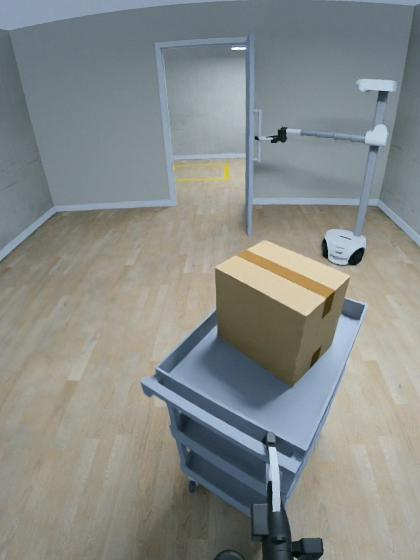

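move:
  blocking: false
  cameras: []
  r1: {"joints":{"gripper_m":0.1}}

wait:
  seconds: 3
  cameras: []

move:
  blocking: false
  cameras: []
  r1: {"base":{"translate_m":-0.25},"pace":"slow"}

wait:
  seconds: 4
  cameras: ["r1_head_camera"]

move:
  blocking: false
  cameras: []
  r1: {"base":{"strafe_m":0.62},"joints":{"gripper_m":0.0}}

wait:
  seconds: 6
  cameras: ["r1_head_camera","r1_head_right_camera"]

Scene clock: 883.00 s.
move: r1 moving
r1.base_odometry: x=-0.716 y=-3.749 heading=+1.645
r1.turned_by_wheels: +0.000
r1.turned_by_imu: +0.000
r1.base_tilt: forward=-1.6 right=+1.2
r1.lidar_m: 0.43 0.59 2.74 2.59 2.20 1.63 1.57 1.66 2.19 2.08 2.18 0.44
r1.base_status: not commanded
r1.joint_positions: lift_m=+0.690 arm_m=+0.000 wrist_yaw_rad=+0.000 wrist_pitch_rad=+0.006 wrist_roll_rad=+1.569 gripper_m=-0.009
r1.joint_status: gripper_m moving
r1.measured_speeds: all 0
r1.motor_effort: lift_m=+19(19) arm_m=+4(5) wheel_0=+5(5) wheel_1=+3(3) wheel_2=-5(5)
r1.servo_current: wrist_yaw_rad=52(72) wrist_pitch_rad=46(52) wrist_roll_rad=39(65) gripper_m=78(78)
r1.hand_pose: x=+0.4592 y=-0.0875 z=+0.8665 quat_wxyz=(+0.708, +0.707, +0.002, -0.002) (m; r1's base frame)
r1.wrist_depth_mm: - - - - - - - / - - 549 504 310 - - / - 469 449 196 - 200 - / - 424 436 193 - 204 - / - 530 496 144 - - - / - - 554 - 184 1863 - / - - 160 131 177 128 -
r2: as last shown
r2.base_tilt: forward=-0.6 right=+0.0
r2.lidar_m: 0.94 3.75 3.89 1.87 4.35 1.49 1.05 0.98 1.02 1.41 1.42 1.29
r2.motor_effort: lift_m=+21(21) arm_m=-9(9) wheel_0=-3(3) wheel_1=-3(4) wheel_2=+11(11)
r2.servo_current: wrist_yaw_rad=65(78) wrist_pitch_rad=39(46) wrist_roll_rad=59(59) gripper_m=117(117)
r2.contact_limits: translate_m 0.9
r2.wrist_depth_mm: - - 233 164 260 278 293 / - - 234 167 262 279 294 / - - 236 166 264 281 297 / - - 238 169 265 285 297 / - - 237 168 267 285 301 / - - 183 171 180 287 306 / - - 239 - 272 294 306
pictures: none
No camera images: "cameras" was empty.

Scene clock: 884.53 s.
earlier move: r1 done
r1.base_odometry: x=-0.716 y=-3.749 heading=+1.645
r1.turned_by_wheels: +0.000
r1.turned_by_imu: +0.000
r1.base_tilt: forward=-1.6 right=+1.2
r1.lidar_m: 0.44 0.56 2.69 2.61 2.21 1.63 1.58 1.66 2.16 2.10 2.19 0.45
r1.base_status: not commanded
r1.joint_positions: lift_m=+0.690 arm_m=+0.000 wrist_yaw_rad=+0.000 wrist_pitch_rad=+0.006 wrist_roll_rad=+1.569 gripper_m=+0.100
r1.joint_status: all done
r1.measured_speeds: all 0
r1.motor_effort: lift_m=+19(19) arm_m=+4(5) wheel_0=+5(5) wheel_1=+3(3) wheel_2=-5(5)
r1.servo_current: wrist_yaw_rad=52(72) wrist_pitch_rad=52(52) wrist_roll_rad=33(65) gripper_m=39(104)
r1.hand_pose: x=+0.4592 y=-0.0875 z=+0.8665 quat_wxyz=(+0.708, +0.707, +0.002, -0.002) (m; r1's base frame)
r1.wrist_depth_mm: - - - - - - - / - - 549 504 312 - - / - 473 455 201 211 204 207 / - 433 442 198 - 209 - / - - 508 148 - - - / - - 564 169 203 1863 - / - - 159 147 162 603 -
r2.base_odometry: x=-3.194 y=+0.671 heading=-2.029
r2.turned_by_wheels: +0.000
r2.turned_by_imu: +0.000
r2.base_tilt: forward=-0.6 right=+0.1
r2.lidar_m: 0.94 3.73 3.88 1.83 4.36 1.50 1.05 0.98 1.01 1.40 1.45 1.30
r2.base_status: not commanded
r2.joint_positions: lift_m=+0.880 arm_m=+0.540 wrist_yaw_rad=+0.261 wrist_pitch_rad=+0.001 wrist_roll_rad=+0.002 gripper_m=-0.028
r2.joint_status: not commanded
r2.measured_speeds: all 0
r2.motor_effort: lift_m=+21(21) arm_m=-9(9) wheel_0=-3(3) wheel_1=-3(4) wheel_2=+11(11)
r2.servo_current: wrist_yaw_rad=65(78) wrist_pitch_rad=39(46) wrist_roll_rad=52(59) gripper_m=117(124)
r2.contact_limits: translate_m 0.9
r2.hand_pose: x=+1.0124 y=-0.0099 z=+1.0576 quat_wxyz=(+0.991, +0.001, +0.001, +0.130) (m; r2's base frame)
r2.wrist_depth_mm: - - 234 164 262 277 293 / - - 235 167 264 279 293 / - - 235 166 264 282 297 / - - 237 169 265 283 297 / - - 237 167 267 285 301 / - - 183 171 180 287 306 / - - 238 - 271 293 304
wait: 1.53 of 3 s (r1 has come to rest)
pictures: none
No camera images: "cameras" was empty.

Scene clock: 885.03 s.
move: r1 moving
r1.base_odometry: x=-0.715 y=-3.761 heading=+1.645
r1.turned_by_wheels: -0.001
r1.turned_by_imu: +0.000
r1.base_tilt: forward=-1.6 right=+1.3
r1.lidar_m: 0.45 0.59 2.72 2.59 2.17 1.62 1.55 1.65 2.18 2.10 2.20 0.44
r1.base_status: translate_m moving
r1.joint_positions: lift_m=+0.690 arm_m=+0.000 wrist_yaw_rad=+0.000 wrist_pitch_rad=+0.003 wrist_roll_rad=+1.569 gripper_m=+0.100
r1.joint_status: not commanded
r1.measured_speeds: translate_m=-0.049 strafe_m=+0.000 rotate_rad=+0.000 lift_m=+0.000 arm_m=+0.000 wrist_yaw_rad=+0.000 wrist_pitch_rad=+0.000 wrist_roll_rad=+0.000
r1.motor_effort: lift_m=+19(19) arm_m=+4(4) wheel_0=-4(7) wheel_1=-6(6) wheel_2=+5(7)
r1.servo_current: wrist_yaw_rad=33(59) wrist_pitch_rad=52(52) wrist_roll_rad=39(52) gripper_m=39(52)
r1.hand_pose: x=+0.4593 y=-0.0875 z=+0.8675 quat_wxyz=(+0.708, +0.707, +0.001, -0.001) (m; r1's base frame)
r1.wrist_depth_mm: - - - - - - - / - - 549 517 304 - - / - 473 455 204 202 212 215 / - 462 455 433 - - - / - - 535 165 243 - - / - - 215 597 193 - - / - - - 144 301 1808 -
r2: as last shown
r2.lidar_m: 0.93 3.74 3.86 1.84 4.35 1.49 1.04 0.99 1.06 1.41 1.46 1.30
r2.servo_current: wrist_yaw_rad=59(78) wrist_pitch_rad=39(46) wrist_roll_rad=52(59) gripper_m=124(124)
r2.contact_limits: translate_m 0.9
r2.wrist_depth_mm: - - 233 164 262 279 293 / - - 234 167 263 279 296 / - - 236 166 264 282 297 / - - 236 169 265 283 297 / - - 238 167 266 283 301 / - - 184 171 180 287 301 / - - 238 - 272 293 306
pictures: none
No camera images: "cameras" was empty.

Scene clock: 888.33 s.
earlier move: r1 done
r1.base_odometry: x=-0.697 y=-3.998 heading=+1.645
r1.turned_by_wheels: +0.000
r1.turned_by_imu: +0.000
r1.base_tilt: forward=-1.6 right=+1.3
r1.lidar_m: 0.61 0.89 2.70 2.60 1.84 1.35 1.32 1.43 1.97 2.09 2.18 0.72
r1.base_status: done
r1.joint_positions: lift_m=+0.690 arm_m=+0.000 wrist_yaw_rad=+0.000 wrist_pitch_rad=+0.003 wrist_roll_rad=+1.569 gripper_m=+0.100
r1.joint_status: not commanded
r1.measured_speeds: all 0
r1.motor_effort: lift_m=+19(19) arm_m=+4(4) wheel_0=-4(7) wheel_1=-2(7) wheel_2=+2(7)
r1.servo_current: wrist_yaw_rad=46(72) wrist_pitch_rad=46(52) wrist_roll_rad=39(72) gripper_m=52(52)
r1.hand_pose: x=+0.4593 y=-0.0875 z=+0.8675 quat_wxyz=(+0.708, +0.707, +0.001, -0.001) (m; r1's base frame)
r1.wrist_depth_mm: - - - - - 1708 1205 / - - - 878 - - - / - - 732 699 - - - / - - 691 439 452 449 459 / - - 809 778 - - 517 / - - 214 - 193 - 585 / - - - 144 - - 1138
r2.base_odometry: x=-3.194 y=+0.671 heading=-2.029
r2.turned_by_wheels: +0.000
r2.turned_by_imu: +0.000
r2.base_tilt: forward=-0.7 right=+0.1
r2.lidar_m: 0.93 3.74 3.87 1.86 4.36 1.51 1.05 0.99 1.04 1.39 1.45 1.27
r2.base_status: not commanded
r2.joint_positions: lift_m=+0.880 arm_m=+0.540 wrist_yaw_rad=+0.261 wrist_pitch_rad=+0.001 wrist_roll_rad=+0.002 gripper_m=-0.028
r2.joint_status: not commanded
r2.measured_speeds: all 0
r2.motor_effort: lift_m=+21(21) arm_m=-9(9) wheel_0=-3(3) wheel_1=-3(4) wheel_2=+11(11)
r2.servo_current: wrist_yaw_rad=78(78) wrist_pitch_rad=46(46) wrist_roll_rad=52(59) gripper_m=117(124)
r2.contact_limits: translate_m 0.9
r2.hand_pose: x=+1.0124 y=-0.0099 z=+1.0576 quat_wxyz=(+0.991, +0.001, +0.001, +0.130) (m; r2's base frame)
r2.wrist_depth_mm: - - 234 164 262 279 293 / - - 236 167 264 278 294 / - - 236 166 264 281 297 / - - 237 169 265 283 298 / - - 238 168 266 285 303 / - - 183 171 180 287 303 / - - 238 - 273 294 307
wait: 3.30 of 4 s (r1 has come to rest)
pictures: r1_head_camera
Images, in order (width x height): r1_head_camera 420x560.

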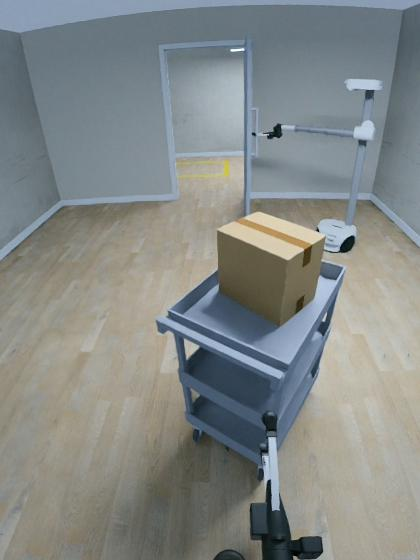

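Scene clock: 888.83 s.
move: r1 moving
r1.base_odometry: x=-0.734 y=-4.001 heading=+1.645
r1.turned_by_wheels: +0.000
r1.turned_by_imu: +0.000
r1.base_tilt: forward=-1.6 right=+1.3
r1.lidar_m: 0.64 3.61 2.65 2.56 1.85 1.39 1.30 1.39 1.97 2.12 2.23 0.64
r1.base_status: strafe_m moving
r1.joint_positions: lift_m=+0.690 arm_m=+0.000 wrist_yaw_rad=+0.000 wrist_pitch_rad=+0.003 wrist_roll_rad=+1.569 gripper_m=+0.084
r1.joint_status: gripper_m moving
r1.measured_speeds: translate_m=+0.000 strafe_m=+0.140 rotate_rad=-0.001 lift_m=+0.000 arm_m=+0.000 wrist_yaw_rad=+0.000 wrist_pitch_rad=+0.000 wrist_roll_rad=+0.000
r1.motor_effort: lift_m=+19(19) arm_m=+4(4) wheel_0=-10(11) wheel_1=+9(10) wheel_2=+0(2)
r1.servo_current: wrist_yaw_rad=59(59) wrist_pitch_rad=46(46) wrist_roll_rad=52(52) gripper_m=98(98)
r1.hand_pose: x=+0.4593 y=-0.0875 z=+0.8675 quat_wxyz=(+0.708, +0.707, +0.001, -0.001) (m; r1's base frame)
r1.wrist_depth_mm: - - - - - 1708 1182 / - - - 820 - - - / - - 707 683 455 459 - / - - 715 413 1118 - - / - - 842 798 - - 530 / - - 211 - 195 - 621 / - - - 150 - 148 1205
r2: as last shown
r2.lidar_m: 0.95 3.74 3.85 1.85 4.33 1.51 1.04 0.98 1.01 1.40 1.45 1.27
r2.motor_effort: lift_m=+21(21) arm_m=-9(9) wheel_0=-3(3) wheel_1=-4(4) wheel_2=+11(11)
r2.servo_current: wrist_yaw_rad=65(78) wrist_pitch_rad=39(46) wrist_roll_rad=59(59) gripper_m=117(124)
r2.contact_limits: translate_m 0.9
r2.wrist_depth_mm: - - 234 165 262 278 293 / - - 234 166 263 279 294 / - - 236 166 263 281 297 / - - 237 169 265 283 298 / - - 238 168 266 285 301 / - - 183 171 180 287 304 / - - 237 - 272 293 306
pictures: none
No camera images: "cameras" was empty.

Scene clock: 891.73 s.
earlier move: r1 done
r1.base_odometry: x=-1.316 y=-4.044 heading=+1.645
r1.turned_by_wheels: +0.000
r1.turned_by_imu: +0.003
r1.base_tilt: forward=-1.6 right=+1.3
r1.lidar_m: 3.55 2.79 2.04 1.99 1.81 1.36 1.29 1.39 1.97 2.70 0.94 0.91
r1.base_status: done
r1.joint_positions: lift_m=+0.690 arm_m=+0.000 wrist_yaw_rad=+0.000 wrist_pitch_rad=+0.003 wrist_roll_rad=+1.569 gripper_m=+0.001
r1.joint_status: all done
r1.measured_speeds: all 0
r1.motor_effort: lift_m=+19(19) arm_m=+4(4) wheel_0=-2(12) wheel_1=+0(11) wheel_2=+1(2)
r1.servo_current: wrist_yaw_rad=59(65) wrist_pitch_rad=46(52) wrist_roll_rad=59(65) gripper_m=46(124)
r1.hand_pose: x=+0.4593 y=-0.0875 z=+0.8675 quat_wxyz=(+0.708, +0.707, +0.001, -0.001) (m; r1's base frame)
r1.wrist_depth_mm: - - - 891 - 1499 - / - - - - - 1756 1229 / - - - - - 1756 1229 / - - - - - 1756 1281 / - - - - - 1756 1255 / - - 216 203 183 1808 1255 / - - 187 183 145 1537 1255
r2.base_odometry: x=-3.194 y=+0.671 heading=-2.029
r2.turned_by_wheels: +0.000
r2.turned_by_imu: +0.000
r2.base_tilt: forward=-0.6 right=+0.1
r2.lidar_m: 0.95 3.75 3.85 1.87 4.34 1.49 1.04 0.99 1.04 1.41 1.45 1.27
r2.base_status: not commanded
r2.joint_positions: lift_m=+0.880 arm_m=+0.540 wrist_yaw_rad=+0.261 wrist_pitch_rad=+0.001 wrist_roll_rad=+0.002 gripper_m=-0.028
r2.joint_status: not commanded
r2.measured_speeds: all 0
r2.motor_effort: lift_m=+21(21) arm_m=-9(9) wheel_0=-2(3) wheel_1=-3(4) wheel_2=+11(11)
r2.servo_current: wrist_yaw_rad=59(78) wrist_pitch_rad=46(46) wrist_roll_rad=65(65) gripper_m=111(124)
r2.contact_limits: translate_m 0.9
r2.hand_pose: x=+1.0124 y=-0.0099 z=+1.0576 quat_wxyz=(+0.991, +0.001, +0.001, +0.130) (m; r2's base frame)
r2.wrist_depth_mm: - - 234 164 260 278 293 / - - 235 167 263 279 294 / - - 236 166 264 281 298 / - - 237 169 265 283 298 / - - 237 167 267 285 301 / - - 184 171 180 287 303 / - - 238 - 272 294 304
wait: 2.90 of 6 s (r1 has come to rest)
pictures: r1_head_camera, r1_head_right_camera
Images, in order (width x height): r1_head_camera 420x560, r1_head_right_camera 420x672.

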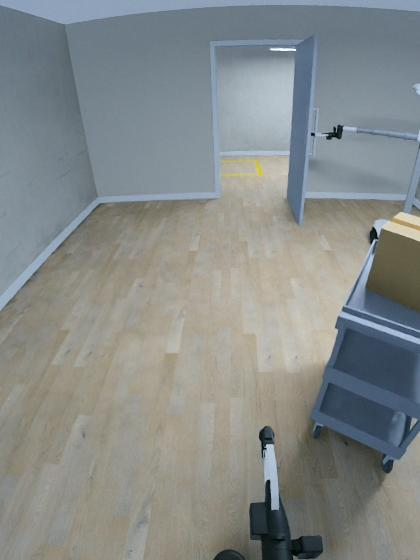

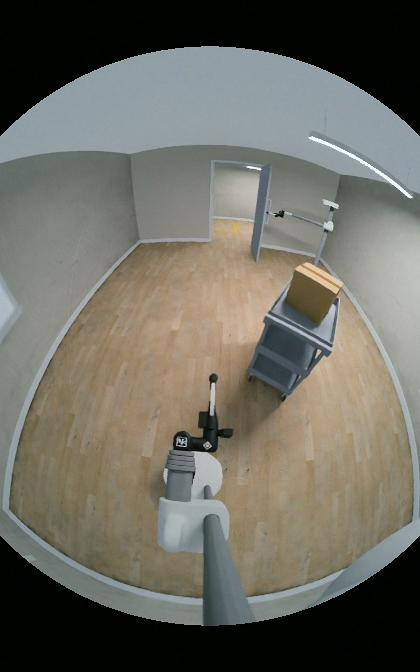

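move:
  blocking: false
  cameras: []
  r1: {"base":{"translate_m":2.0},"joints":{"lift_m":0.95}}

wait:
  seconds: 10
  cameras: []

wait:
  seconds: 9
  cameras: []

move:
  blocking: false
  cameras: []
  r1: {"base":{"rotate_rad":-3.14}}

wait:
  seconds: 8
  cameras: ["r1_head_camera","r1_head_right_camera"]

Scene clock: 901.07 s.
move: r1 moving
r1.base_odometry: x=-1.318 y=-4.013 heading=+1.645
r1.turned_by_wheels: +0.000
r1.turned_by_imu: +0.000
r1.base_tilt: forward=-1.6 right=+1.3
r1.lidar_m: 3.50 2.80 2.06 1.99 1.88 1.39 1.33 1.41 2.03 2.69 0.89 0.87
r1.base_status: translate_m moving
r1.joint_positions: lift_m=+0.728 arm_m=+0.000 wrist_yaw_rad=+0.000 wrist_pitch_rad=+0.003 wrist_roll_rad=+1.569 gripper_m=+0.001
r1.joint_status: lift_m moving
r1.measured_speeds: translate_m=+0.122 strafe_m=+0.000 rotate_rad=-0.007 lift_m=+0.146 arm_m=+0.000 wrist_yaw_rad=+0.000 wrist_pitch_rad=+0.000 wrist_roll_rad=+0.000
r1.motor_effort: lift_m=+26(27) arm_m=+3(4) wheel_0=+7(8) wheel_1=+6(7) wheel_2=-10(10)
r1.servo_current: wrist_yaw_rad=65(65) wrist_pitch_rad=46(52) wrist_roll_rad=52(65) gripper_m=46(52)
r1.hand_pose: x=+0.4593 y=-0.0875 z=+0.9050 quat_wxyz=(+0.708, +0.707, +0.001, -0.001) (m; r1's base frame)
r1.wrist_depth_mm: - - - - - 1537 1138 / - - - - - 1808 1281 / - - - - - 1863 1281 / - - - - - 1863 1281 / - - - - - 1808 1308 / - - 216 202 183 1863 1308 / - - 187 183 146 1661 1336
r2: as last shown
r2.base_tilt: forward=-0.6 right=+0.0
r2.lidar_m: 0.95 3.74 3.89 1.87 4.35 1.48 1.05 0.99 1.02 1.39 1.46 1.26
r2.motor_effort: lift_m=+21(21) arm_m=-9(9) wheel_0=-3(3) wheel_1=-4(4) wheel_2=+11(11)
r2.servo_current: wrist_yaw_rad=72(85) wrist_pitch_rad=46(46) wrist_roll_rad=52(59) gripper_m=117(117)
r2.contact_limits: translate_m 0.9
r2.wrist_depth_mm: - - 234 164 262 278 293 / - - 235 167 263 279 294 / - - 236 166 264 279 297 / - - 236 170 266 283 297 / - - 237 168 268 285 301 / - - 184 171 180 287 303 / - - 239 - 272 294 306
pictures: none
No camera images: "cameras" was empty.

Scene clock: 908.73 s.
earlier move: r1 done
r1.base_odometry: x=-1.464 y=-2.049 heading=+1.645
r1.turned_by_wheels: +0.000
r1.turned_by_imu: +0.000
r1.base_tilt: forward=-1.6 right=+1.3
r1.lidar_m: 2.46 2.60 2.03 1.93 2.07 2.89 3.34 0.96 0.93 2.77 1.81 1.72
r1.base_status: done
r1.joint_positions: lift_m=+0.950 arm_m=+0.000 wrist_yaw_rad=+0.000 wrist_pitch_rad=+0.003 wrist_roll_rad=+1.569 gripper_m=+0.001
r1.joint_status: all done
r1.measured_speeds: all 0
r1.motor_effort: lift_m=+24(27) arm_m=+4(4) wheel_0=+2(9) wheel_1=+1(7) wheel_2=+2(10)
r1.servo_current: wrist_yaw_rad=39(72) wrist_pitch_rad=39(52) wrist_roll_rad=46(65) gripper_m=46(59)
r1.hand_pose: x=+0.4593 y=-0.0875 z=+1.1270 quat_wxyz=(+0.708, +0.707, +0.001, -0.001) (m; r1's base frame)
r1.wrist_depth_mm: - - - - - - 1618 / - - - - - - 1537 / - - - - - - 1576 / - - - - - - 1618 / - - - - - - 1661 / - - 216 203 184 - 1618 / - - 187 184 146 - 1618
r2.base_odometry: x=-3.194 y=+0.671 heading=-2.029
r2.turned_by_wheels: +0.000
r2.turned_by_imu: +0.001
r2.base_tilt: forward=-0.6 right=+0.1
r2.lidar_m: 0.94 3.74 1.80 1.85 4.35 1.49 1.03 0.99 1.04 1.41 1.45 1.28
r2.base_status: not commanded
r2.joint_positions: lift_m=+0.880 arm_m=+0.540 wrist_yaw_rad=+0.261 wrist_pitch_rad=+0.001 wrist_roll_rad=+0.002 gripper_m=-0.028
r2.joint_status: not commanded
r2.measured_speeds: all 0
r2.motor_effort: lift_m=+21(21) arm_m=-9(9) wheel_0=-2(3) wheel_1=-4(4) wheel_2=+11(11)
r2.servo_current: wrist_yaw_rad=72(85) wrist_pitch_rad=33(46) wrist_roll_rad=39(65) gripper_m=117(124)
r2.contact_limits: translate_m 0.9
r2.hand_pose: x=+1.0124 y=-0.0099 z=+1.0576 quat_wxyz=(+0.991, +0.001, +0.001, +0.130) (m; r2's base frame)
r2.wrist_depth_mm: - - 234 164 260 278 291 / - - 235 167 263 279 294 / - - 236 166 264 281 298 / - - 237 170 266 283 298 / - - 237 168 267 283 301 / - - 184 171 180 287 304 / - - 238 - 273 293 306
wait: 7.67 of 10 s (r1 has come to rest)
pictures: none
No camera images: "cameras" was empty.

Scene clock: 917.73 s.
r1.base_odometry: x=-1.464 y=-2.049 heading=+1.645
r1.turned_by_wheels: +0.000
r1.turned_by_imu: -0.001
r1.base_tilt: forward=-1.6 right=+1.3
r1.lidar_m: 2.48 2.58 2.02 1.94 2.05 2.92 3.34 0.95 0.92 2.76 1.79 1.71
r1.base_status: done
r1.joint_positions: lift_m=+0.950 arm_m=+0.000 wrist_yaw_rad=+0.000 wrist_pitch_rad=+0.003 wrist_roll_rad=+1.569 gripper_m=+0.001
r1.joint_status: all done
r1.measured_speeds: all 0
r1.motor_effort: lift_m=+24(27) arm_m=+3(4) wheel_0=+2(9) wheel_1=+1(7) wheel_2=+2(10)
r1.servo_current: wrist_yaw_rad=59(72) wrist_pitch_rad=46(52) wrist_roll_rad=52(65) gripper_m=46(59)
r1.hand_pose: x=+0.4593 y=-0.0875 z=+1.1270 quat_wxyz=(+0.708, +0.707, +0.001, -0.001) (m; r1's base frame)
r1.wrist_depth_mm: - - - - - - 1576 / - - - - - - 1576 / - - - - - - 1576 / - - - - - - 1708 / - - - - - - 1618 / - - 215 204 183 - 1618 / - - 187 184 145 - 1661
r2.base_odometry: x=-3.194 y=+0.671 heading=-2.029
r2.turned_by_wheels: +0.000
r2.turned_by_imu: +0.001
r2.base_tilt: forward=-0.7 right=+0.1
r2.lidar_m: 0.96 3.73 1.76 1.85 4.33 1.49 1.06 0.99 1.02 1.38 1.43 1.30
r2.base_status: not commanded
r2.joint_positions: lift_m=+0.880 arm_m=+0.540 wrist_yaw_rad=+0.261 wrist_pitch_rad=+0.001 wrist_roll_rad=+0.002 gripper_m=-0.028
r2.joint_status: not commanded
r2.measured_speeds: all 0
r2.motor_effort: lift_m=+21(21) arm_m=-9(9) wheel_0=-3(3) wheel_1=-3(4) wheel_2=+11(11)
r2.servo_current: wrist_yaw_rad=65(85) wrist_pitch_rad=39(46) wrist_roll_rad=39(65) gripper_m=117(124)
r2.contact_limits: translate_m 0.9
r2.hand_pose: x=+1.0124 y=-0.0099 z=+1.0576 quat_wxyz=(+0.991, +0.001, +0.001, +0.130) (m; r2's base frame)
r2.wrist_depth_mm: - - 234 164 262 278 293 / - - 235 167 263 279 296 / - - 236 166 263 281 298 / - - 237 169 265 285 297 / - - 238 168 268 283 301 / - - 184 171 179 287 303 / - - 238 - 272 294 306
wait: 9.00 s; at rest by 0.27 s
pictures: none
No camera images: "cameras" was empty.

Scene clock: 918.23 s.
move: r1 moving
r1.base_odometry: x=-1.464 y=-2.049 heading=+1.423
r1.turned_by_wheels: -0.222
r1.turned_by_imu: -0.222
r1.base_tilt: forward=-1.5 right=+1.2
r1.lidar_m: 1.96 2.50 2.21 1.95 1.96 2.36 3.33 1.03 0.93 2.76 1.83 1.70
r1.base_status: rotate_rad moving
r1.joint_positions: lift_m=+0.950 arm_m=+0.000 wrist_yaw_rad=+0.000 wrist_pitch_rad=+0.003 wrist_roll_rad=+1.569 gripper_m=+0.001
r1.joint_status: not commanded
r1.measured_speeds: translate_m=+0.001 strafe_m=-0.001 rotate_rad=-0.858 lift_m=+0.000 arm_m=+0.000 wrist_yaw_rad=+0.000 wrist_pitch_rad=+0.000 wrist_roll_rad=+0.000
r1.motor_effort: lift_m=+24(24) arm_m=+4(4) wheel_0=+8(9) wheel_1=+7(8) wheel_2=+6(7)
r1.servo_current: wrist_yaw_rad=46(65) wrist_pitch_rad=46(46) wrist_roll_rad=46(72) gripper_m=46(52)
r1.hand_pose: x=+0.4593 y=-0.0875 z=+1.1270 quat_wxyz=(+0.708, +0.707, +0.001, -0.001) (m; r1's base frame)
r1.wrist_depth_mm: - - - - - - 1576 / - - - - - - 1499 / - - - - - - 1576 / - - - - - - 1661 / - - - - - - 1661 / - - 214 203 183 - 1618 / - - 187 183 145 - 1618
r2: as last shown
r2.turned_by_imu: +0.000
r2.lidar_m: 0.96 3.74 1.72 1.86 4.34 1.50 1.05 0.99 1.03 1.40 1.46 1.32
r2.motor_effort: lift_m=+21(21) arm_m=-9(9) wheel_0=-3(3) wheel_1=-4(4) wheel_2=+11(11)
r2.servo_current: wrist_yaw_rad=78(78) wrist_pitch_rad=46(46) wrist_roll_rad=33(65) gripper_m=117(117)
r2.contact_limits: translate_m 0.9
r2.wrist_depth_mm: - - 233 164 260 278 293 / - - 235 167 263 281 294 / - - 236 165 264 282 298 / - - 236 169 266 283 298 / - - 238 168 268 285 301 / - - 184 172 180 287 303 / - - 238 - 273 293 307
pictures: none
No camera images: "cameras" was empty.

Scene clock: 920.83 s.
earlier move: r1 done
r1.base_odometry: x=-1.464 y=-2.049 heading=-1.495
r1.turned_by_wheels: -2.918
r1.turned_by_imu: -2.934
r1.base_tilt: forward=-1.6 right=+1.3
r1.lidar_m: 3.27 0.93 0.91 2.75 1.81 1.72 2.51 2.65 2.05 1.96 2.07 2.98
r1.base_status: done
r1.joint_positions: lift_m=+0.950 arm_m=+0.000 wrist_yaw_rad=+0.000 wrist_pitch_rad=+0.003 wrist_roll_rad=+1.569 gripper_m=+0.001
r1.joint_status: not commanded
r1.measured_speeds: all 0
r1.motor_effort: lift_m=+24(24) arm_m=-4(4) wheel_0=+1(10) wheel_1=+0(9) wheel_2=+1(8)
r1.servo_current: wrist_yaw_rad=46(72) wrist_pitch_rad=46(52) wrist_roll_rad=65(72) gripper_m=46(59)
r1.hand_pose: x=+0.4593 y=-0.0875 z=+1.1270 quat_wxyz=(+0.708, +0.707, +0.001, -0.001) (m; r1's base frame)
r1.wrist_depth_mm: - - - - - - 1576 / - - - - - - 1576 / - - - - - - 1618 / - - - - - - 1618 / - - - - - - 1618 / - - 215 203 183 - 1708 / - - 188 183 145 - 1708
r2.base_odometry: x=-3.194 y=+0.671 heading=-2.029
r2.turned_by_wheels: +0.000
r2.turned_by_imu: +0.000
r2.base_tilt: forward=-0.6 right=+0.1
r2.lidar_m: 0.93 3.74 1.86 1.85 4.36 1.48 1.06 0.99 1.02 1.41 1.45 1.28
r2.base_status: not commanded
r2.joint_positions: lift_m=+0.880 arm_m=+0.540 wrist_yaw_rad=+0.261 wrist_pitch_rad=+0.001 wrist_roll_rad=+0.002 gripper_m=-0.028
r2.joint_status: not commanded
r2.measured_speeds: all 0
r2.motor_effort: lift_m=+21(21) arm_m=-9(9) wheel_0=-3(3) wheel_1=-4(4) wheel_2=+11(11)
r2.servo_current: wrist_yaw_rad=65(78) wrist_pitch_rad=46(46) wrist_roll_rad=39(65) gripper_m=117(124)
r2.contact_limits: translate_m 0.9
r2.hand_pose: x=+1.0124 y=-0.0099 z=+1.0576 quat_wxyz=(+0.991, +0.001, +0.001, +0.130) (m; r2's base frame)
r2.wrist_depth_mm: - - 234 164 260 278 293 / - - 235 167 262 278 296 / - - 236 166 265 281 297 / - - 238 170 265 282 298 / - - 237 168 267 285 301 / - - 183 171 180 287 303 / - - 239 - 272 293 306
wait: 2.60 of 8 s (r1 has come to rest)
pictures: r1_head_camera, r1_head_right_camera
Images, in order (width x height): r1_head_camera 420x560, r1_head_right_camera 420x672.

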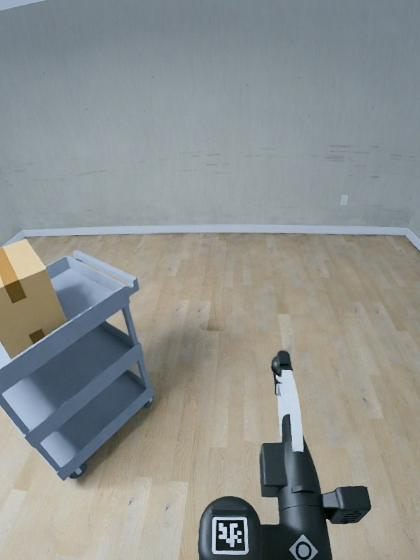

